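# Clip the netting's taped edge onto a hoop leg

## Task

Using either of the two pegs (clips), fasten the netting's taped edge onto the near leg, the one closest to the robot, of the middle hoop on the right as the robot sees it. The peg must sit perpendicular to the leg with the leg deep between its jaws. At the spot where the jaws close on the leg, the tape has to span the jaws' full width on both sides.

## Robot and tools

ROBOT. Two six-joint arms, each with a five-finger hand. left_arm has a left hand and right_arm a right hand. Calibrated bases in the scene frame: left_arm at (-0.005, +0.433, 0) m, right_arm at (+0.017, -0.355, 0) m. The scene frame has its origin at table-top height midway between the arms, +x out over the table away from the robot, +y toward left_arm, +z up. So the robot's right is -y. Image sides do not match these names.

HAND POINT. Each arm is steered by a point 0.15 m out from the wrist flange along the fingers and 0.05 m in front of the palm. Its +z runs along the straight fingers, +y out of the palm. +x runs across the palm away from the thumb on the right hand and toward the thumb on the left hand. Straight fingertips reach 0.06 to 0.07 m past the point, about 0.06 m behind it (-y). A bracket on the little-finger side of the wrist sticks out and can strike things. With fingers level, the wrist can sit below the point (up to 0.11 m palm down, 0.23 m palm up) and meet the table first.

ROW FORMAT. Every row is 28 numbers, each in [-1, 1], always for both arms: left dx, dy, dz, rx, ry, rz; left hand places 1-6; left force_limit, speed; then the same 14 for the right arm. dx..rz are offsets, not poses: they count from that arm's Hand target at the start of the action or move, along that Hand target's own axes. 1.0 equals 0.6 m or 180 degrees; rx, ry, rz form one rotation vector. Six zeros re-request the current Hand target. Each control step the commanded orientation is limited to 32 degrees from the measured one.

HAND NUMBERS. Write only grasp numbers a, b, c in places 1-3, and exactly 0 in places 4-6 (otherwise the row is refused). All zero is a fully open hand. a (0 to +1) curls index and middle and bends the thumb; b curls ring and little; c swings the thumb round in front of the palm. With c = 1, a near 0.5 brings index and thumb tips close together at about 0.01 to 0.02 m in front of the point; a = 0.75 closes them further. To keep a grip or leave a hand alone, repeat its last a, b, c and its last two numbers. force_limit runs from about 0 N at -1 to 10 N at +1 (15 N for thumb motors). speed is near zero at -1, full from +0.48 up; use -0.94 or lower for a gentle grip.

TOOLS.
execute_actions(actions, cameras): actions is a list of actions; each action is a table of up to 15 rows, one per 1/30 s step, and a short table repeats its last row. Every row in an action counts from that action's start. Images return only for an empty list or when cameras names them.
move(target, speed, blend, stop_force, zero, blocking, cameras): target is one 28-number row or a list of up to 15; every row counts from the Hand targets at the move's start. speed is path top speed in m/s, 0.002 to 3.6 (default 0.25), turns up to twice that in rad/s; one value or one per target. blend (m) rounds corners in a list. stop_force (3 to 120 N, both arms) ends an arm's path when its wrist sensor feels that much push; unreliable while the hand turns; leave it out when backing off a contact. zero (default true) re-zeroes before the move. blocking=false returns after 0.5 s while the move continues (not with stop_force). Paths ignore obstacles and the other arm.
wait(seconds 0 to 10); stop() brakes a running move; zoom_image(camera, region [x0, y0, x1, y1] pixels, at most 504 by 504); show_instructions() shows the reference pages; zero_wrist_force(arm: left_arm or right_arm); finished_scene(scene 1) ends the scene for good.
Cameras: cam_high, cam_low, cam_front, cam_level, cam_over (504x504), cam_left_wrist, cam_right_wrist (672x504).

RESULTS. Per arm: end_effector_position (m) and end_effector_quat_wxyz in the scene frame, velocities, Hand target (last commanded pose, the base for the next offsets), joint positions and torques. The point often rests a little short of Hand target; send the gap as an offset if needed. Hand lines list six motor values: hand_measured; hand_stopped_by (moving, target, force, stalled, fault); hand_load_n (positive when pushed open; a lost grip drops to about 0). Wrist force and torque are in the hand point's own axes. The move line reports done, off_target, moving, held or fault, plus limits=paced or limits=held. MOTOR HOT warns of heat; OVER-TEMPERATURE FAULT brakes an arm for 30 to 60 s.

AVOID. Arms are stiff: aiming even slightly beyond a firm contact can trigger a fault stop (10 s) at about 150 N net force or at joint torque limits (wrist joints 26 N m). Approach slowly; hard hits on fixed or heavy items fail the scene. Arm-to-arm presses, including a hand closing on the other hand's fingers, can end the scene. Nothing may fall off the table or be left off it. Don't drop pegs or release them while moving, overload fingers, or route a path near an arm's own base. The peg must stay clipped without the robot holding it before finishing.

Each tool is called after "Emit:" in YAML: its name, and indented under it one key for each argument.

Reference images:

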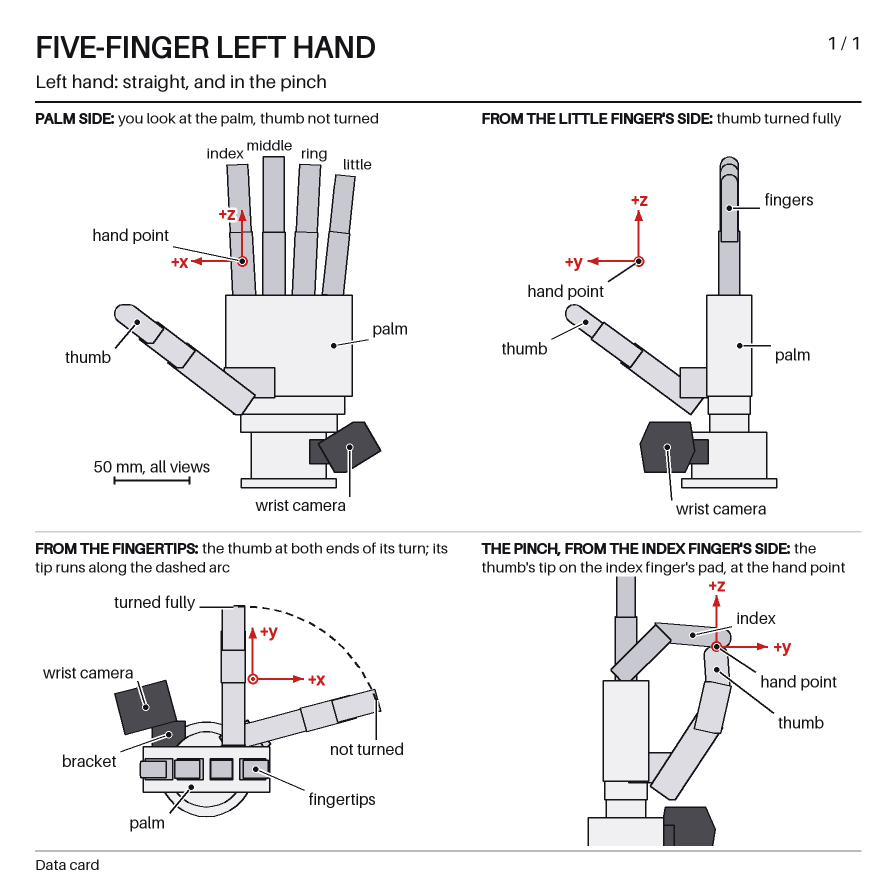

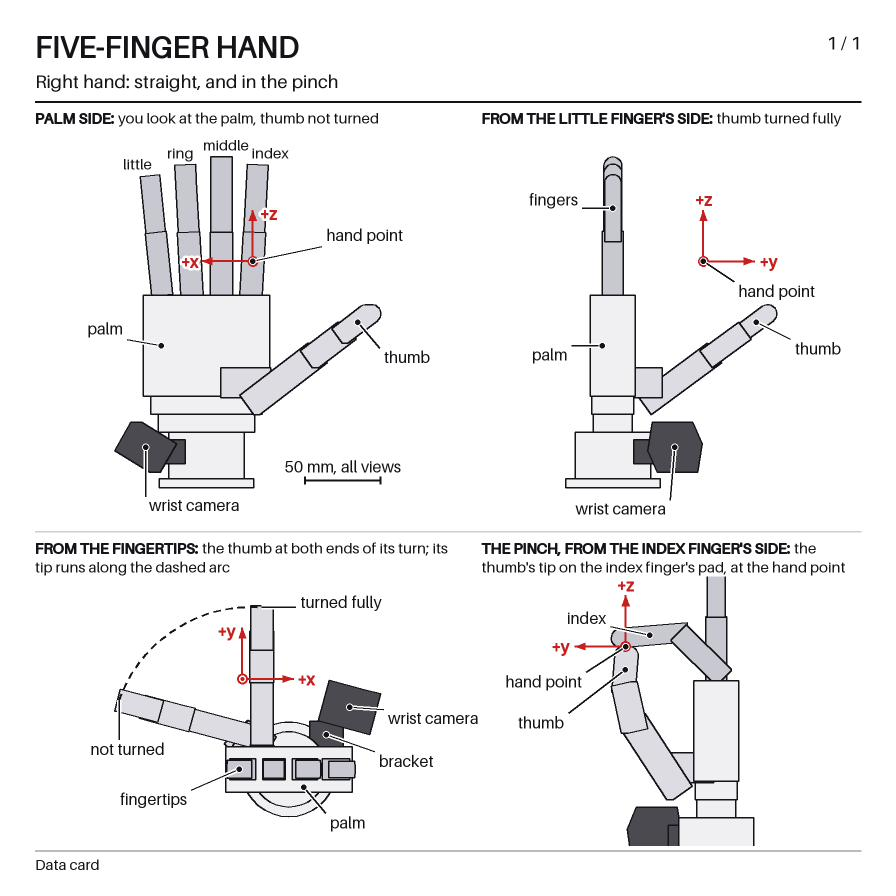

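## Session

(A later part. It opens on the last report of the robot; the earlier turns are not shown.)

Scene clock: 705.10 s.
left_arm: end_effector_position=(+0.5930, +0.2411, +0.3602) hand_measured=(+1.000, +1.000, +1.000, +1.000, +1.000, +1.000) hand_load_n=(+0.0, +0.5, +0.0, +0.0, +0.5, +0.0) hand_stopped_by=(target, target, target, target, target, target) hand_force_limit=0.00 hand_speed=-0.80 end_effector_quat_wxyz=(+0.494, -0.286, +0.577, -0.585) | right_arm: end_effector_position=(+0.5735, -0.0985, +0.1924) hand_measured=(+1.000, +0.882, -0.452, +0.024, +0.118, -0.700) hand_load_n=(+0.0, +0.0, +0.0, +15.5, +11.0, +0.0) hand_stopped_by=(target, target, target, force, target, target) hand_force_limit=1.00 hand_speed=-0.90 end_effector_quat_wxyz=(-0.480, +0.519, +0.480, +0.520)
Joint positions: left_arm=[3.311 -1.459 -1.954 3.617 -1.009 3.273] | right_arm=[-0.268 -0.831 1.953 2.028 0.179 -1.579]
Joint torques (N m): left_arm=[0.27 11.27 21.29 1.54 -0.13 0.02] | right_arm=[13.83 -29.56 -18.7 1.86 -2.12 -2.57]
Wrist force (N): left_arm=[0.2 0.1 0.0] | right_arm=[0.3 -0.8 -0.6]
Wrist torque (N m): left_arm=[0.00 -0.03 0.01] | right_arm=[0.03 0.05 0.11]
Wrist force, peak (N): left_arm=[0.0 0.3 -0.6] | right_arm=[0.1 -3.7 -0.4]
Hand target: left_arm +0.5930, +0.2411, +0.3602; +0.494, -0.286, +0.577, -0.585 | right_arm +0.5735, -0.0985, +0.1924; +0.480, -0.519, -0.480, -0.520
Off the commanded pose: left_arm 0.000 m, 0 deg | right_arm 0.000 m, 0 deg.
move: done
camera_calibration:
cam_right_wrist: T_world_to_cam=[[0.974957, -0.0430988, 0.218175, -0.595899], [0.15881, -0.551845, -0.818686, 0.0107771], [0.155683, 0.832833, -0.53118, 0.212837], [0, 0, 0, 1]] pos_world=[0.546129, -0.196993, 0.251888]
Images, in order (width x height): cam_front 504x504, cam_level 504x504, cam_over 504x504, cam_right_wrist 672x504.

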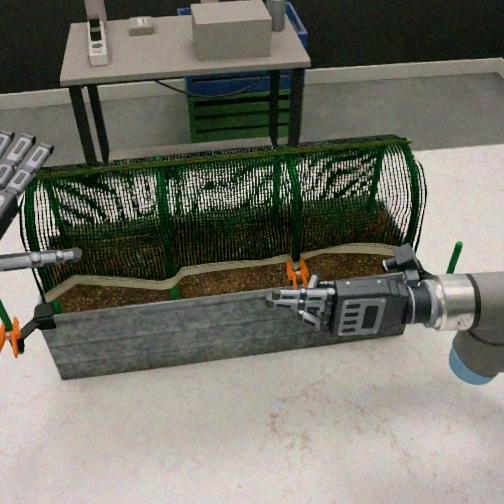

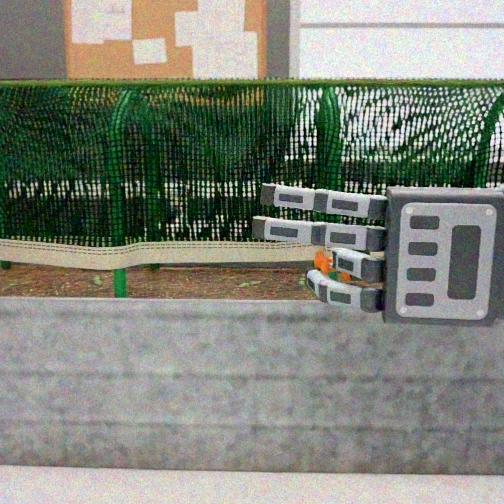

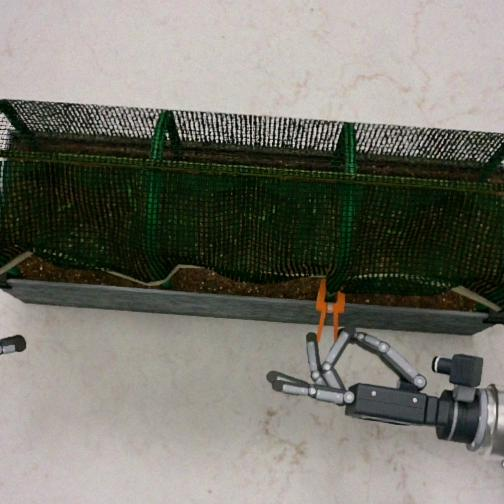

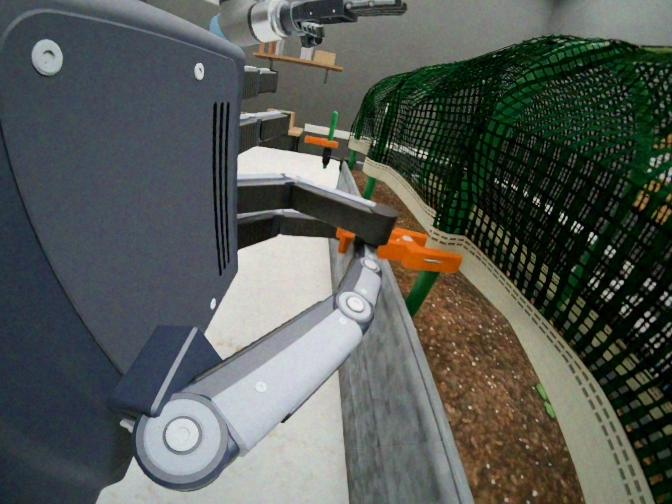

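Emit:
move:
  target:
    - [0,0,0,0,0,0,0,0,0,0,0,0,0,-0.8,0,-0.0266,-0.0021,0,0,0,0.79,0,0.85,0,0,0,1.0,-0.9]
    - [0,0,0,0,0,0,0,0,0,0,0,0,0,-0.8,0.0078,-0.0266,-0.0021,0,0,0,0.79,0,0.85,0,0,0,1.0,-0.9]
  speed: 0.03
  cameras: ["cam_right_wrist","cam_front","cam_over","cam_level"]

Emit:
zoom_image:
  camera: "cam_right_wrist"
  region: [410, 190, 500, 290]

Emit:
zoom_image:
  camera: "cam_front"
  region: [280, 240, 330, 290]

Emit:
zoom_image:
  camera: "cam_level"
  region: [290, 220, 370, 300]

Scene clock: 750.70 s.
left_arm: end_effector_position=(+0.5930, +0.2411, +0.3602) hand_measured=(+1.000, +1.000, +1.000, +1.000, +1.000, +1.000) hand_load_n=(+0.0, -0.5, +0.0, +0.0, +0.0, +0.0) hand_stopped_by=(target, target, target, target, target, target) hand_force_limit=0.00 hand_speed=-0.80 end_effector_quat_wxyz=(+0.494, -0.286, +0.577, -0.585) | right_arm: end_effector_position=(+0.5575, -0.0985, +0.1970) hand_measured=(+1.000, +0.882, -0.452, +0.024, +0.118, -0.700) hand_load_n=(+0.0, +0.0, +0.0, +15.5, +11.5, +0.0) hand_stopped_by=(target, target, target, force, target, target) hand_force_limit=1.00 hand_speed=-0.90 end_effector_quat_wxyz=(-0.480, +0.519, +0.480, +0.520)
Joint positions: left_arm=[3.311 -1.459 -1.954 3.617 -1.009 3.273] | right_arm=[-0.277 -0.86 2.002 2.007 0.189 -1.579]
Joint torques (N m): left_arm=[-0.06 11.22 21.43 1.5 0.02 0.15] | right_arm=[-13.68 -47.32 2.79 1.91 2.38 -2.26]
Wrist force (N): left_arm=[0.0 0.4 -0.2] | right_arm=[0.2 0.6 -0.8]
Wrist torque (N m): left_arm=[0.07 0.00 -0.01] | right_arm=[0.07 0.07 0.03]
Wrist force, peak (N): left_arm=[0.2 0.6 -0.2] | right_arm=[0.0 0.2 -1.3]
Hand target: left_arm +0.5930, +0.2411, +0.3602; +0.494, -0.286, +0.577, -0.585 | right_arm +0.5575, -0.0985, +0.1971; +0.480, -0.519, -0.480, -0.520
Off the commanded pose: left_arm 0.000 m, 0 deg | right_arm 0.000 m, 0 deg.
move: done
camera_calibration:
cam_right_wrist: T_world_to_cam=[[0.975007, -0.043108, 0.217952, -0.581252], [0.158609, -0.55189, -0.818694, 0.0171029], [0.155578, 0.832802, -0.531259, 0.217789], [0, 0, 0, 1]] pos_world=[0.530129, -0.196993, 0.256389]
Images, in order (width x height): cam_front 504x504, cam_level 504x504, cam_over 504x504, cam_right_wrist 672x504.

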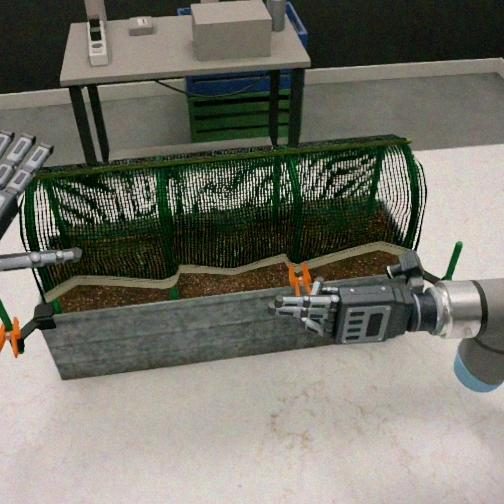

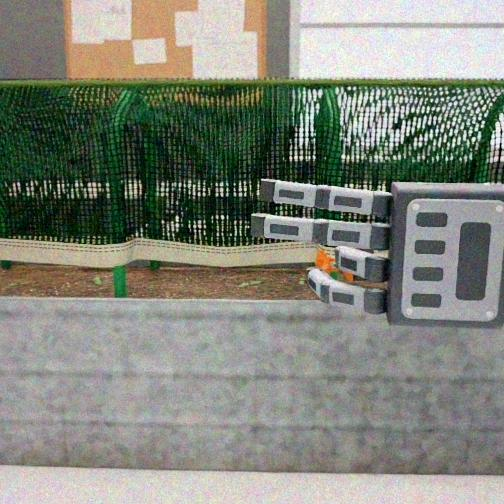

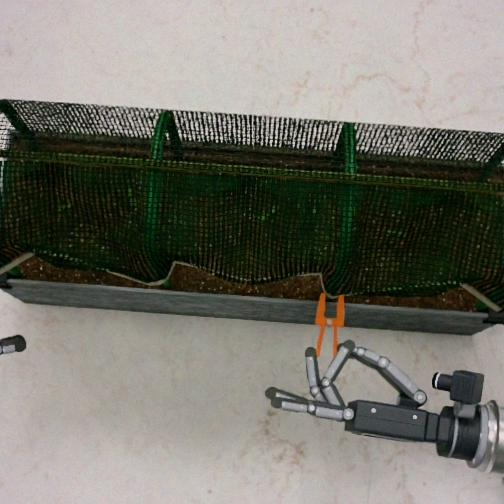

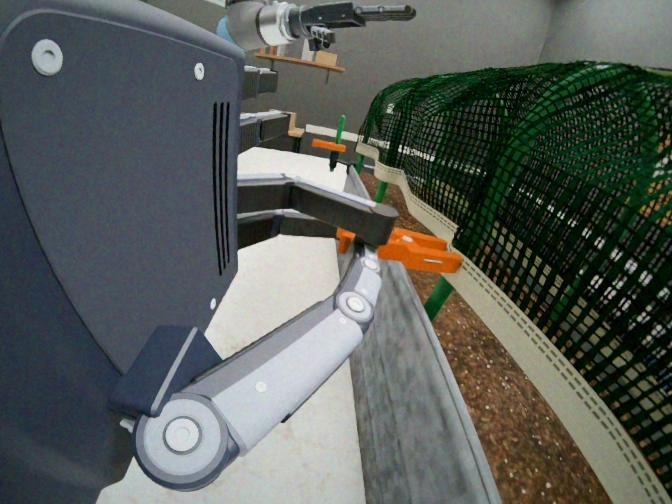

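Scaled by 5.040 from the camera's 672x504 image, which has a finer 960x720 frame.

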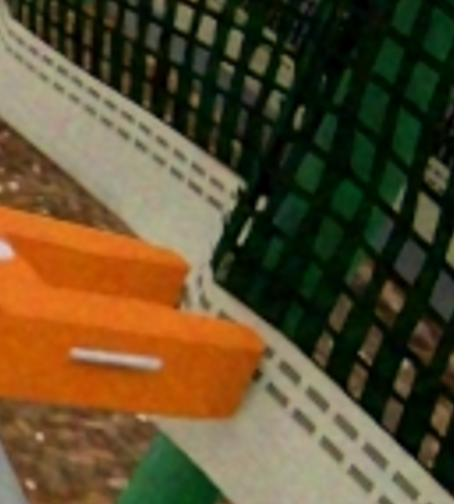

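Scaled by 10.080.

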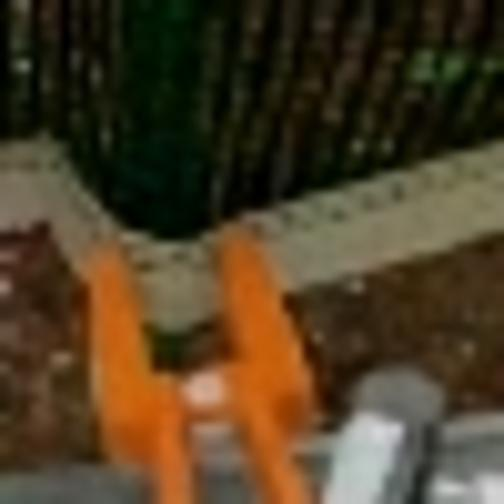

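Scaled by 6.300.

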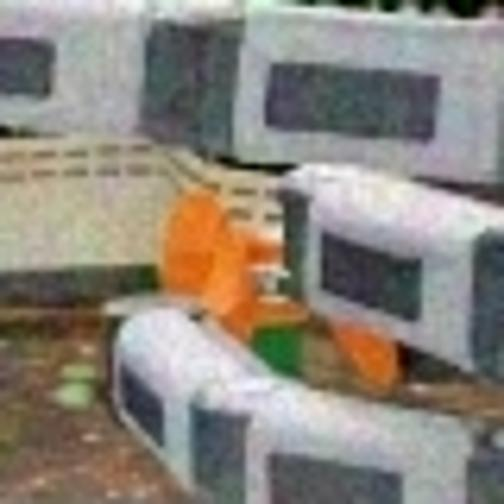

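Emit:
move:
  target:
    - [0,0,0,0,0,0,0,0,0,0,0,0,0,-0.8,0,0.0266,0.0021,0,0,0,0.79,0,0.85,0,0,0,1.0,-0.9]
  speed: 0.02
  stop_force: 10
  cameras: ["cam_right_wrist","cam_front","cam_over","cam_level"]

Emit:
zoom_image:
  camera: "cam_right_wrist"
  region: [410, 190, 500, 290]

Emit:
zoom_image:
  camera: "cam_front"
  region: [280, 240, 330, 290]

Emit:
zoom_image:
  camera: "cam_over"
  region: [310, 270, 360, 320]

Emit:
zoom_image:
  camera: "cam_level"
  region: [290, 220, 370, 300]

Scene clock: 771.40 s.
left_arm: end_effector_position=(+0.5930, +0.2411, +0.3602) hand_measured=(+1.000, +1.000, +1.000, +1.000, +1.000, +1.000) hand_load_n=(+0.0, +0.0, +0.0, +0.0, +0.0, +0.0) hand_stopped_by=(target, target, target, target, target, target) hand_force_limit=0.00 hand_speed=-0.80 end_effector_quat_wxyz=(+0.494, -0.286, +0.577, -0.585) | right_arm: end_effector_position=(+0.5735, -0.0985, +0.1971) hand_measured=(+1.000, +0.882, -0.452, +0.024, +0.118, -0.700) hand_load_n=(+0.0, +0.0, +0.0, +15.5, +11.0, +0.0) hand_stopped_by=(target, target, target, force, target, target) hand_force_limit=1.00 hand_speed=-0.90 end_effector_quat_wxyz=(-0.480, +0.519, +0.480, +0.520)
Joint positions: left_arm=[3.311 -1.459 -1.954 3.617 -1.009 3.273] | right_arm=[-0.268 -0.842 1.954 2.038 0.179 -1.579]
Joint torques (N m): left_arm=[-0.58 10.2 21.57 1.65 -0.23 0.22] | right_arm=[13.66 -29.01 -19.67 1.87 -2.4 -2.61]
Wrist force (N): left_arm=[0.1 0.3 -0.2] | right_arm=[0.2 -1.0 -0.5]
Wrist torque (N m): left_arm=[0.05 -0.02 0.00] | right_arm=[0.07 0.05 0.11]
Wrist force, peak (N): left_arm=[-0.1 0.3 -0.4] | right_arm=[0.5 -2.3 -0.5]
Hand target: left_arm +0.5930, +0.2411, +0.3602; +0.494, -0.286, +0.577, -0.585 | right_arm +0.5735, -0.0985, +0.1971; +0.480, -0.519, -0.480, -0.520
Off the commanded pose: left_arm 0.000 m, 0 deg | right_arm 0.000 m, 0 deg.
move: done
camera_calibration:
cam_right_wrist: T_world_to_cam=[[0.974957, -0.0430988, 0.218175, -0.596902], [0.15881, -0.551845, -0.818686, 0.014543], [0.155683, 0.832833, -0.53118, 0.21528], [0, 0, 0, 1]] pos_world=[0.546129, -0.196993, 0.256488]
Images, in order (width x height): cam_front 504x504, cam_level 504x504, cam_over 504x504, cam_right_wrist 672x504.

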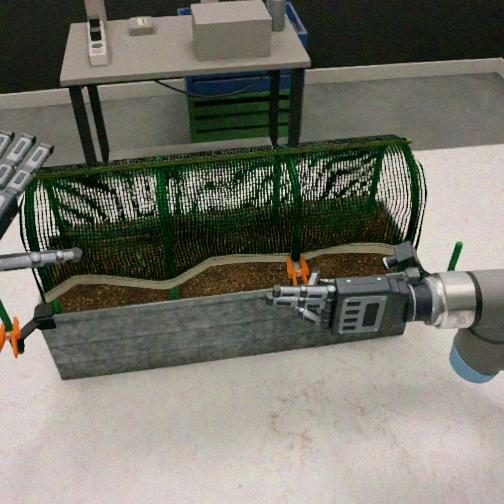

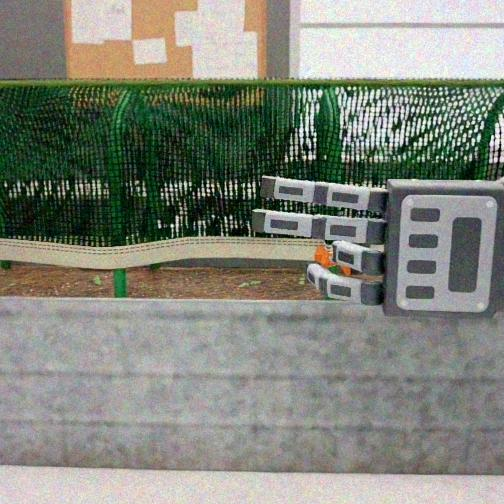

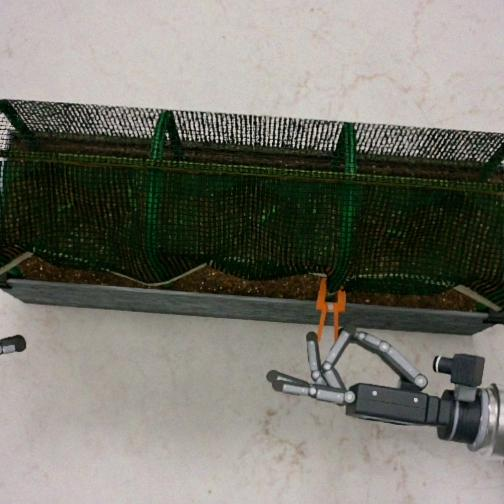

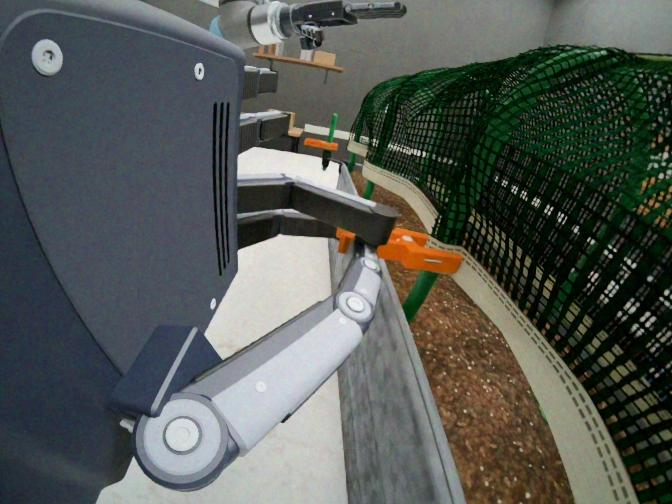

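Scaled by 5.040 from the camera's 672x504 image, which has a finer 960x720 frame.

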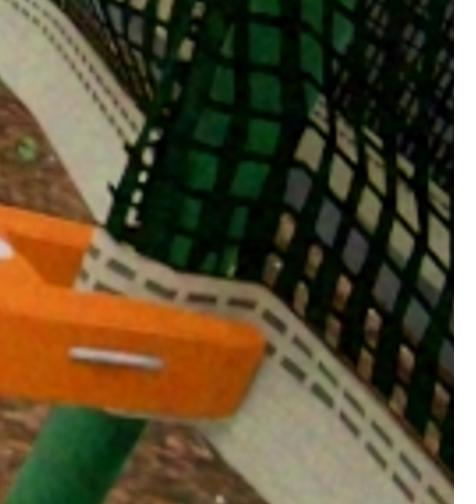

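Scaled by 10.080.

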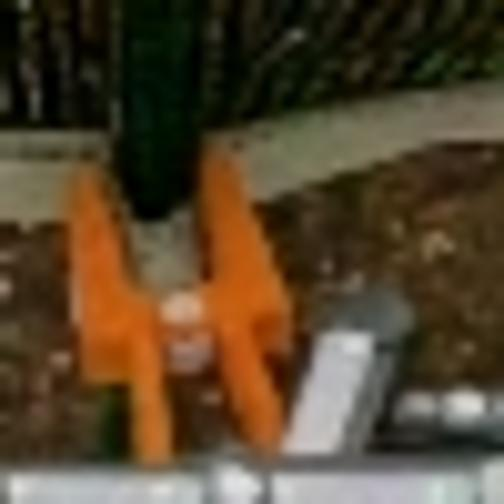

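Scaled by 10.080.

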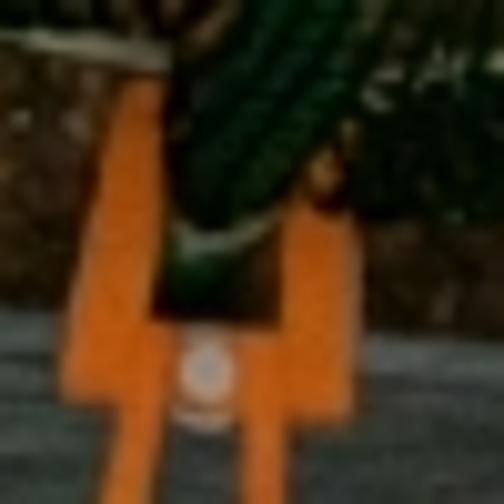

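Scaled by 6.300.

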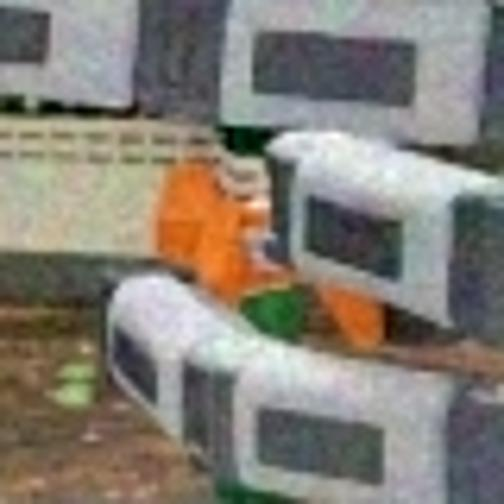

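Emit:
move:
  target:
    - [0,0,0,0,0,0,0,0,0,0,0,0,0,-0.8,0.0017,0.0125,0.001,0,0,0,0.79,0,0.85,0,0,0,1.0,-0.9]
  speed: 0.015
  stop_force: 8
  cameras: ["cam_right_wrist","cam_front","cam_over","cam_level"]

Emit:
zoom_image:
  camera: "cam_right_wrist"
  region: [410, 190, 500, 290]

Emit:
zoom_image:
  camera: "cam_front"
  region: [280, 240, 330, 290]

Emit:
zoom_image:
  camera: "cam_over"
  region: [310, 265, 360, 315]

Emit:
zoom_image:
  camera: "cam_level"
  region: [290, 220, 370, 300]

Scene clock: 781.17 s.
left_arm: end_effector_position=(+0.5930, +0.2411, +0.3602) hand_measured=(+1.000, +1.000, +1.000, +1.000, +1.000, +1.000) hand_load_n=(+0.0, +0.0, -0.5, +0.0, +0.0, +0.0) hand_stopped_by=(target, target, target, target, target, target) hand_force_limit=0.00 hand_speed=-0.80 end_effector_quat_wxyz=(+0.494, -0.286, +0.577, -0.585) | right_arm: end_effector_position=(+0.5791, -0.0985, +0.1979) hand_measured=(+1.000, +0.882, -0.452, +0.024, +0.118, -0.700) hand_load_n=(+0.0, +0.0, +0.0, +16.0, +7.5, +1.0) hand_stopped_by=(target, target, target, force, target, target) hand_force_limit=1.00 hand_speed=-0.90 end_effector_quat_wxyz=(-0.480, +0.519, +0.480, +0.520)
Joint positions: left_arm=[3.311 -1.459 -1.954 3.617 -1.009 3.273] | right_arm=[-0.265 -0.837 1.937 2.05 0.176 -1.579]
Joint torques (N m): left_arm=[-0.19 10.77 21.48 1.66 -0.11 0.13] | right_arm=[-15.57 -48.5 1.08 -0.82 0.52 -0.55]
Wrist force (N): left_arm=[0.1 0.4 -0.4] | right_arm=[0.0 -7.8 -0.2]
Wrist torque (N m): left_arm=[0.09 -0.02 0.00] | right_arm=[-0.03 0.09 0.06]
Wrist force, peak (N): left_arm=[0.1 0.2 -0.6] | right_arm=[0.1 -9.9 -0.4]
Hand target: left_arm +0.5930, +0.2411, +0.3602; +0.494, -0.286, +0.577, -0.585 | right_arm +0.5791, -0.0985, +0.1979; +0.480, -0.519, -0.480, -0.520 (not the last commanded pose)
Off the commanded pose: left_arm 0.000 m, 0 deg | right_arm 0.002 m, 0 deg.
move: contact (right_arm)
camera_calibration:
cam_right_wrist: T_world_to_cam=[[0.974942, -0.0430447, 0.218255, -0.602538], [0.158905, -0.551849, -0.818664, 0.0142493], [0.155683, 0.832832, -0.531181, 0.214834], [0, 0, 0, 1]] pos_world=[0.551729, -0.196993, 0.257288]
Images, in order (width x height): cam_front 504x504, cam_level 504x504, cam_over 504x504, cam_right_wrist 672x504.

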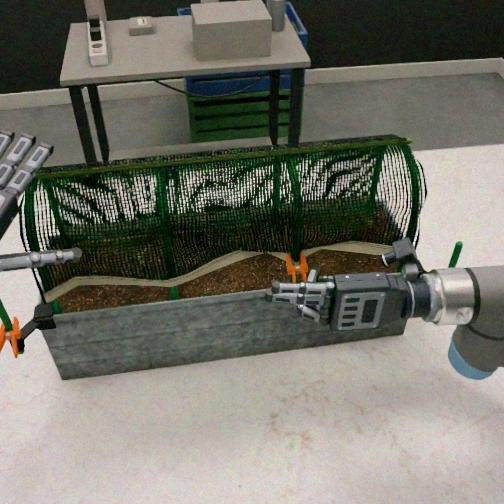

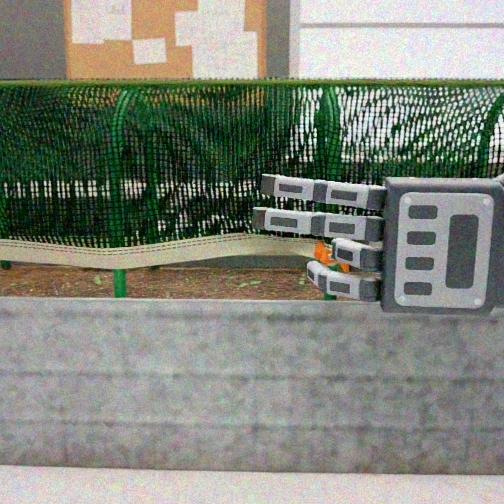

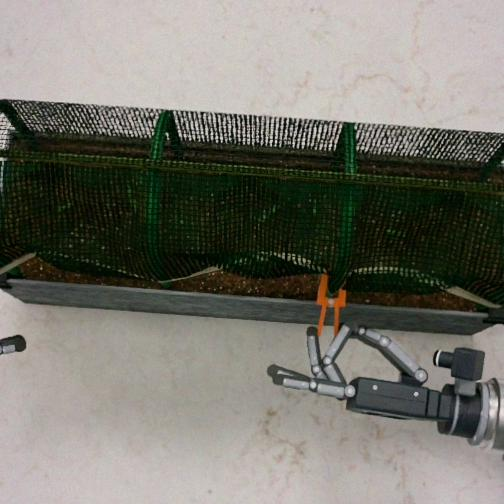

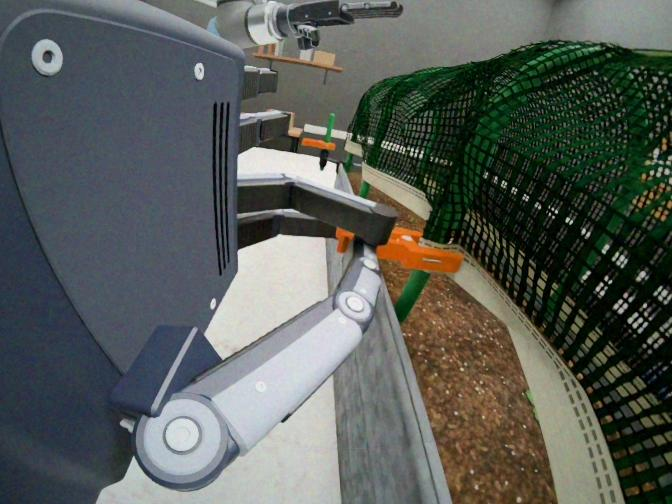

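Scaled by 5.040 from the camera's 672x504 image, which has a finer 960x720 frame.

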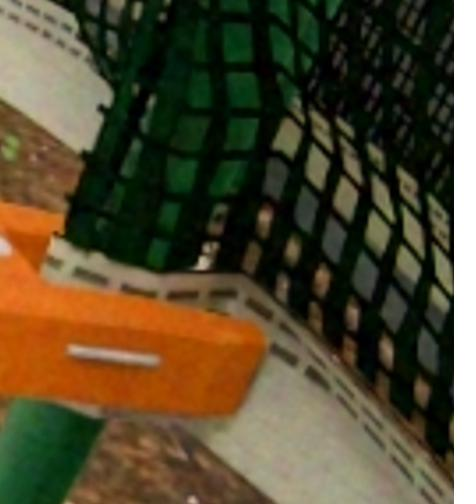

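Scaled by 10.080.

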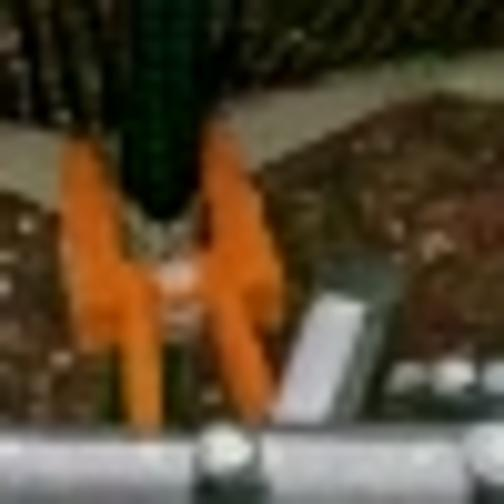

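Scaled by 10.080.

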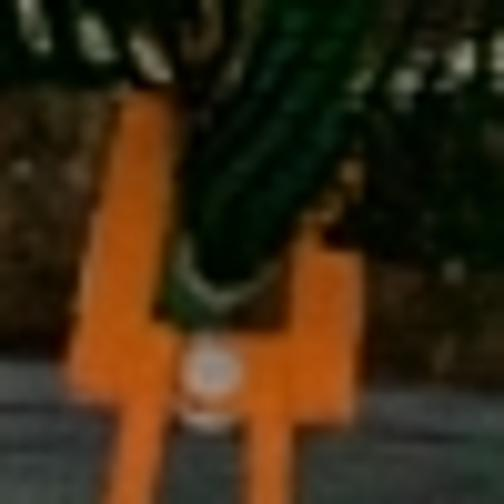

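Scaled by 6.300.

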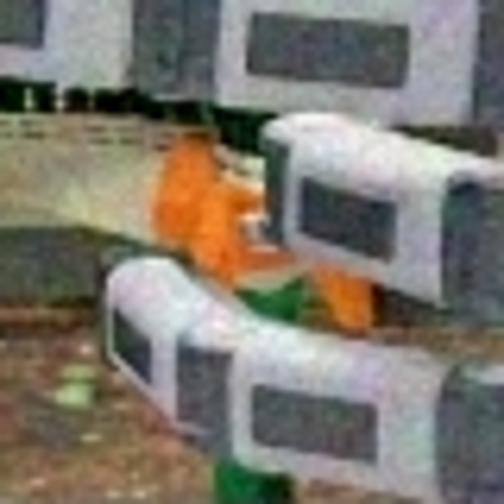

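Emit:
wait:
  seconds: 0.5
  cameras: ["cam_right_wrist","cam_front","cam_over","cam_level"]

Emit:
zoom_image:
  camera: "cam_over"
  region: [300, 255, 370, 345]

Emit:
zoom_image:
  camera: "cam_right_wrist"
  region: [360, 180, 500, 300]

Emit:
zoom_image:
  camera: "cam_level"
  region: [300, 225, 360, 285]

Scene clock: 802.77 s.
left_arm: end_effector_position=(+0.5930, +0.2411, +0.3602) hand_measured=(+1.000, +1.000, +1.000, +1.000, +1.000, +1.000) hand_load_n=(+0.0, +0.0, +0.0, +0.0, +0.0, -0.5) hand_stopped_by=(target, target, target, target, target, target) hand_force_limit=0.00 hand_speed=-0.80 end_effector_quat_wxyz=(+0.494, -0.286, +0.577, -0.585) | right_arm: end_effector_position=(+0.5791, -0.0985, +0.1979) hand_measured=(+1.000, +0.882, -0.452, +0.024, +0.118, -0.700) hand_load_n=(+0.0, +0.0, +0.0, +15.5, +7.0, +0.5) hand_stopped_by=(target, target, target, force, target, target) hand_force_limit=1.00 hand_speed=-0.90 end_effector_quat_wxyz=(-0.480, +0.519, +0.480, +0.520)
Joint positions: left_arm=[3.311 -1.459 -1.954 3.617 -1.009 3.273] | right_arm=[-0.265 -0.837 1.937 2.05 0.176 -1.579]
Joint torques (N m): left_arm=[0.47 11.25 21.69 1.47 -0.06 0.07] | right_arm=[-15.8 -48.93 0.87 -0.75 0.52 -1.39]
Wrist force (N): left_arm=[0.3 0.1 -0.1] | right_arm=[0.4 -7.8 -0.2]
Wrist torque (N m): left_arm=[0.03 -0.05 0.02] | right_arm=[-0.03 0.04 0.08]
Wrist force, peak (N): left_arm=[0.2 0.3 -0.3] | right_arm=[0.3 -8.1 -0.4]
Hand target: left_arm +0.5930, +0.2411, +0.3602; +0.494, -0.286, +0.577, -0.585 | right_arm +0.5791, -0.0985, +0.1979; +0.480, -0.519, -0.480, -0.520 (not the last commanded pose)
Off the commanded pose: left_arm 0.000 m, 0 deg | right_arm 0.002 m, 0 deg.
wait: 0.50 s; at rest from the start
camera_calibration:
cam_right_wrist: T_world_to_cam=[[0.974942, -0.0430447, 0.218255, -0.602538], [0.158905, -0.551849, -0.818664, 0.0142493], [0.155683, 0.832832, -0.531181, 0.214834], [0, 0, 0, 1]] pos_world=[0.551729, -0.196993, 0.257288]
Images, in order (width x height): cam_front 504x504, cam_level 504x504, cam_over 504x504, cam_right_wrist 672x504.

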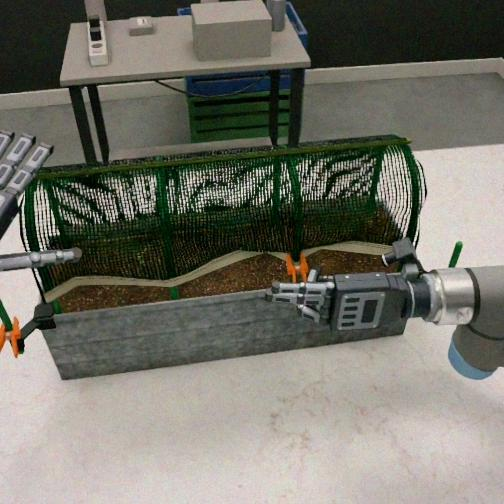

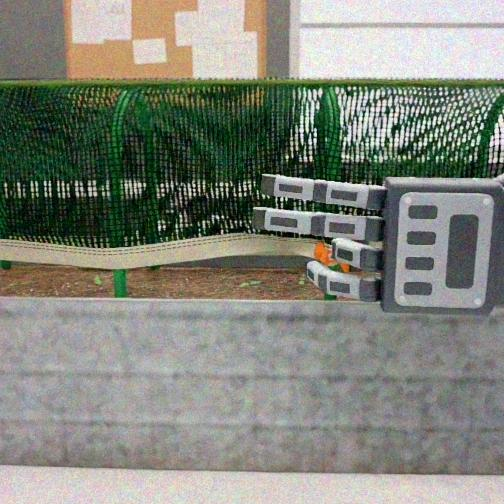

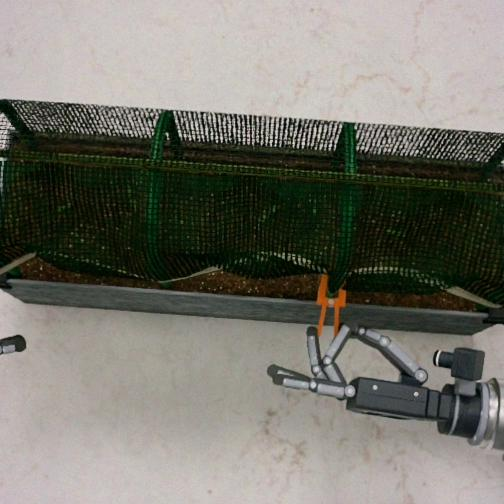

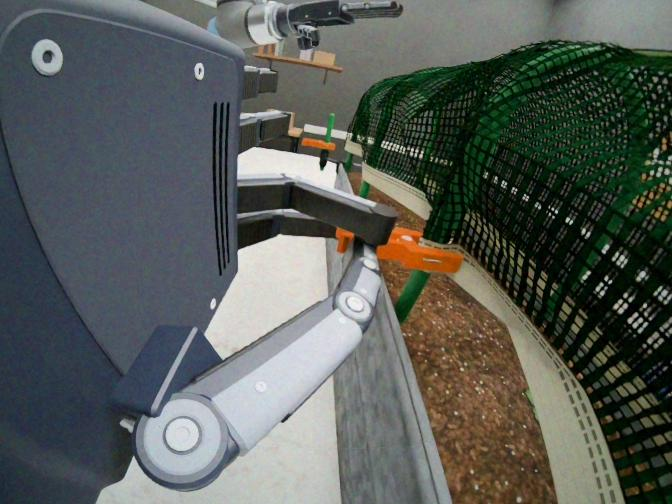

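Scaled by 5.600.

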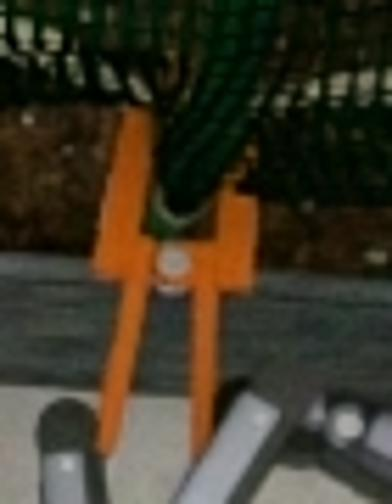

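Scaled by 3.600 from the camera's 672x504 image, which has a finer 960x720 frame.

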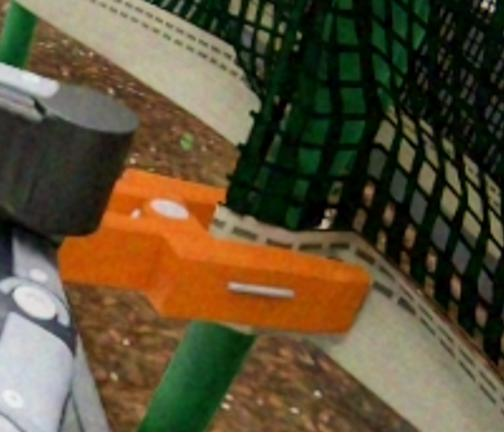

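Scaled by 8.400.

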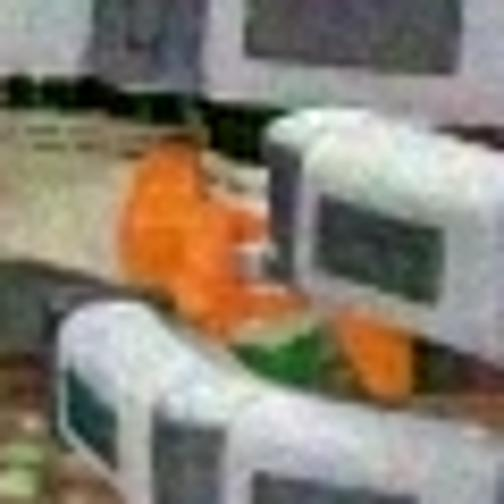

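Emit:
move:
  target:
    - [0,0,0,0,0,0,0,0,0,0,0,0,0,-0.8,0,0.0015,0.0018,0,0,0,0.79,0,0.85,0,0,0,1.0,-0.9]
  speed: 0.01
  cameras: ["cam_over"]

Emit:
zoom_image:
  camera: "cam_over"
  region: [300, 255, 370, 345]

Scene clock: 828.40 s.
left_arm: end_effector_position=(+0.5930, +0.2411, +0.3602) hand_measured=(+1.000, +1.000, +1.000, +1.000, +1.000, +1.000) hand_load_n=(+0.0, -0.5, +0.0, +0.0, +0.0, -0.5) hand_stopped_by=(target, target, target, target, target, target) hand_force_limit=0.00 hand_speed=-0.80 end_effector_quat_wxyz=(+0.494, -0.286, +0.577, -0.585) | right_arm: end_effector_position=(+0.5800, -0.0975, +0.1979) hand_measured=(+1.000, +0.882, -0.452, +0.024, +0.118, -0.700) hand_load_n=(+0.0, +0.0, +0.0, +16.0, +5.0, +1.0) hand_stopped_by=(target, target, target, force, target, target) hand_force_limit=1.00 hand_speed=-0.90 end_effector_quat_wxyz=(-0.480, +0.519, +0.480, +0.520)
Joint positions: left_arm=[3.311 -1.459 -1.954 3.617 -1.009 3.273] | right_arm=[-0.262 -0.836 1.934 2.052 0.174 -1.58]
Joint torques (N m): left_arm=[-0.29 10.54 21.54 1.57 -0.19 0.02] | right_arm=[10.76 -29.02 -21.32 2.39 -4.21 -2.81]
Wrist force (N): left_arm=[-0.1 0.4 0.2] | right_arm=[0.4 -10.0 -0.4]
Wrist torque (N m): left_arm=[0.05 0.02 -0.02] | right_arm=[-0.09 0.04 0.06]
Wrist force, peak (N): left_arm=[-0.3 0.5 0.0] | right_arm=[0.0 -10.3 -0.4]
Hand target: left_arm +0.5930, +0.2411, +0.3602; +0.494, -0.286, +0.577, -0.585 | right_arm +0.5800, -0.0975, +0.1979; +0.480, -0.519, -0.480, -0.520
Off the commanded pose: left_arm 0.000 m, 0 deg | right_arm 0.000 m, 0 deg.
move: done
Images, in order (width x height): cam_over 504x504.

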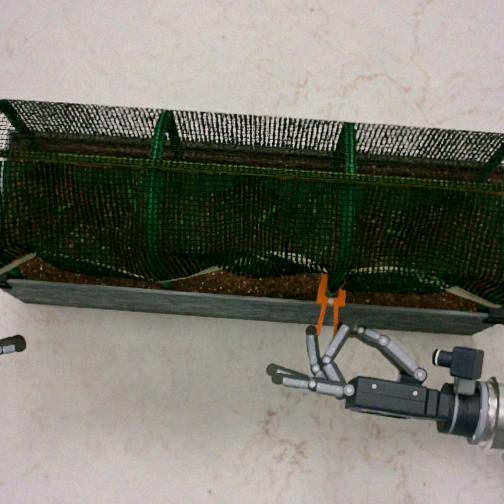

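Scaled by 5.600.

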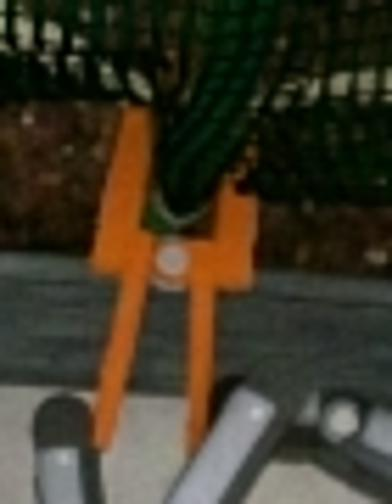

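Emit:
move:
  target:
    - [0,0,0,0,0,0,0,0,0,0,0,0,0,-0.8,0,0,0,0,0,0,0.3944,-0.8056,0.85,0,0,0,1.0,-0.93]
  speed: 0.01
  cameras: ["cam_over","cam_right_wrist","cam_front"]

Emit:
zoom_image:
  camera: "cam_over"
  region: [300, 255, 370, 345]

Emit:
zoom_image:
  camera: "cam_right_wrist"
  region: [340, 180, 500, 300]

Emit:
zoom_image:
  camera: "cam_front"
  region: [270, 240, 330, 300]

Scene clock: 844.27 s.
left_arm: end_effector_position=(+0.5930, +0.2411, +0.3602) hand_measured=(+1.000, +1.000, +1.000, +1.000, +1.000, +1.000) hand_load_n=(+0.0, +0.0, +0.0, +0.0, +0.0, -0.5) hand_stopped_by=(target, target, target, target, target, target) hand_force_limit=0.00 hand_speed=-0.80 end_effector_quat_wxyz=(+0.494, -0.286, +0.577, -0.585) | right_arm: end_effector_position=(+0.5800, -0.0975, +0.1979) hand_measured=(+1.000, +1.000, +0.512, +0.052, +0.164, -0.700) hand_load_n=(+0.0, +0.0, -0.5, +10.5, -1.5, +1.0) hand_stopped_by=(target, target, moving, force, target, target) hand_force_limit=1.00 hand_speed=-0.93 end_effector_quat_wxyz=(-0.480, +0.519, +0.480, +0.520)
Joint positions: left_arm=[3.311 -1.459 -1.954 3.617 -1.009 3.273] | right_arm=[-0.262 -0.836 1.934 2.052 0.174 -1.58]
Joint torques (N m): left_arm=[0.36 10.07 21.86 1.53 -0.24 0.05] | right_arm=[11.21 -30.38 -11.97 0.15 0.25 -2.15]
Wrist force (N): left_arm=[-0.1 0.2 -0.1] | right_arm=[0.2 -9.3 -2.7]
Wrist torque (N m): left_arm=[0.04 0.01 -0.01] | right_arm=[-0.17 0.07 0.05]
Wrist force, peak (N): left_arm=[-0.1 0.5 -0.2] | right_arm=[0.3 -10.4 -0.8]
Hand target: left_arm +0.5930, +0.2411, +0.3602; +0.494, -0.286, +0.577, -0.585 | right_arm +0.5800, -0.0975, +0.1979; +0.480, -0.519, -0.480, -0.520
Off the commanded pose: left_arm 0.000 m, 0 deg | right_arm 0.000 m, 0 deg.
move: moving (right_arm; no rest 5 s after the path's end)
camera_calibration:
cam_right_wrist: T_world_to_cam=[[0.974942, -0.0430447, 0.218255, -0.603372], [0.158905, -0.551849, -0.818664, 0.0146581], [0.155683, 0.832832, -0.531181, 0.213861], [0, 0, 0, 1]] pos_world=[0.552629, -0.195993, 0.257288]
Images, in order (width x height): cam_front 504x504, cam_over 504x504, cam_right_wrist 672x504.

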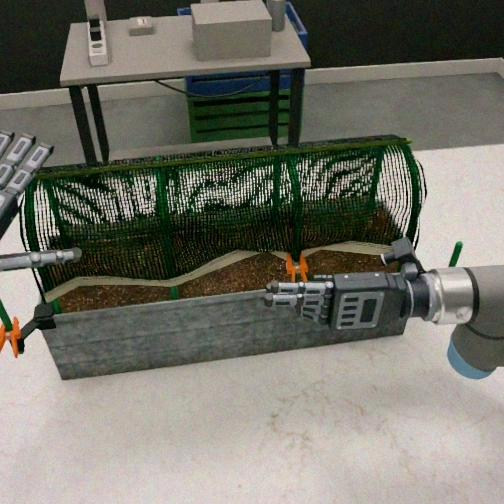

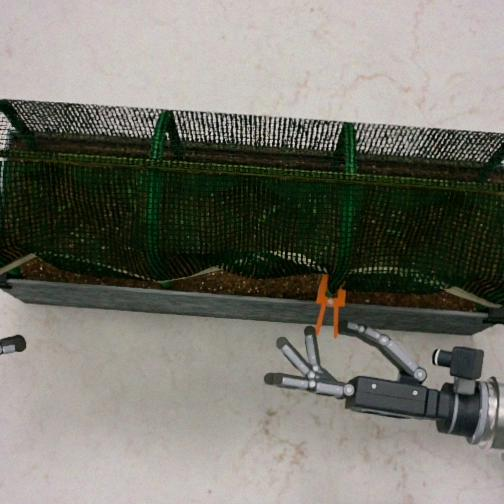

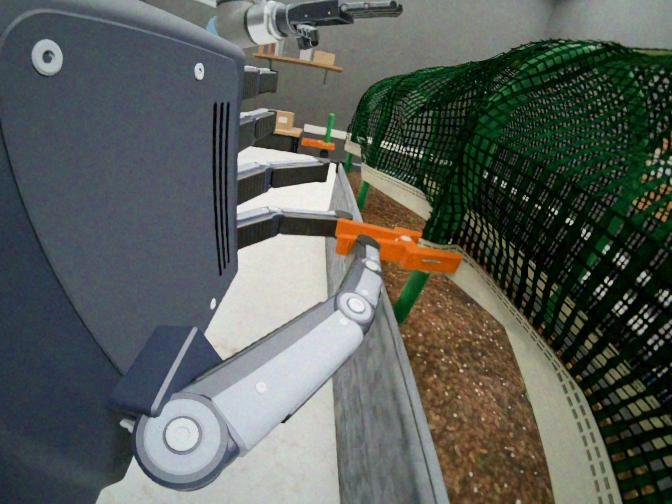

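Scaled by 5.600.

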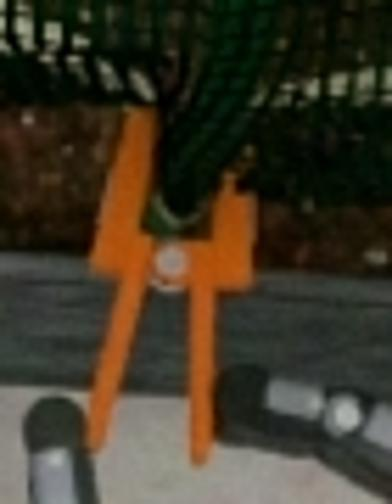

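Scaled by 3.150 from the camera's 672x504 image, which has a finer 960x720 frame.

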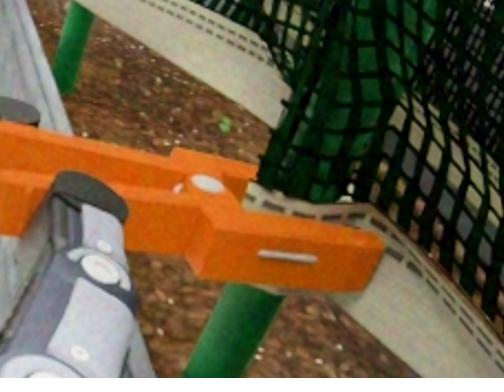

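Scaled by 8.400.

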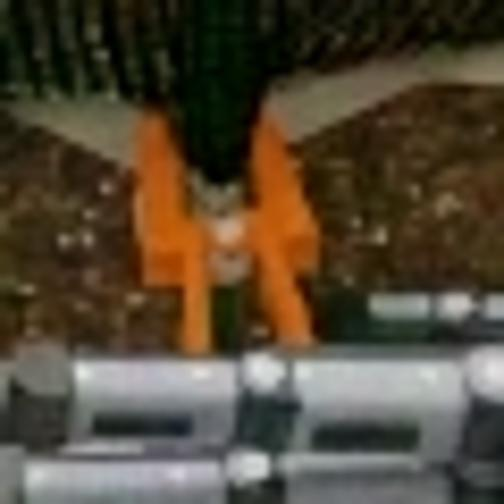

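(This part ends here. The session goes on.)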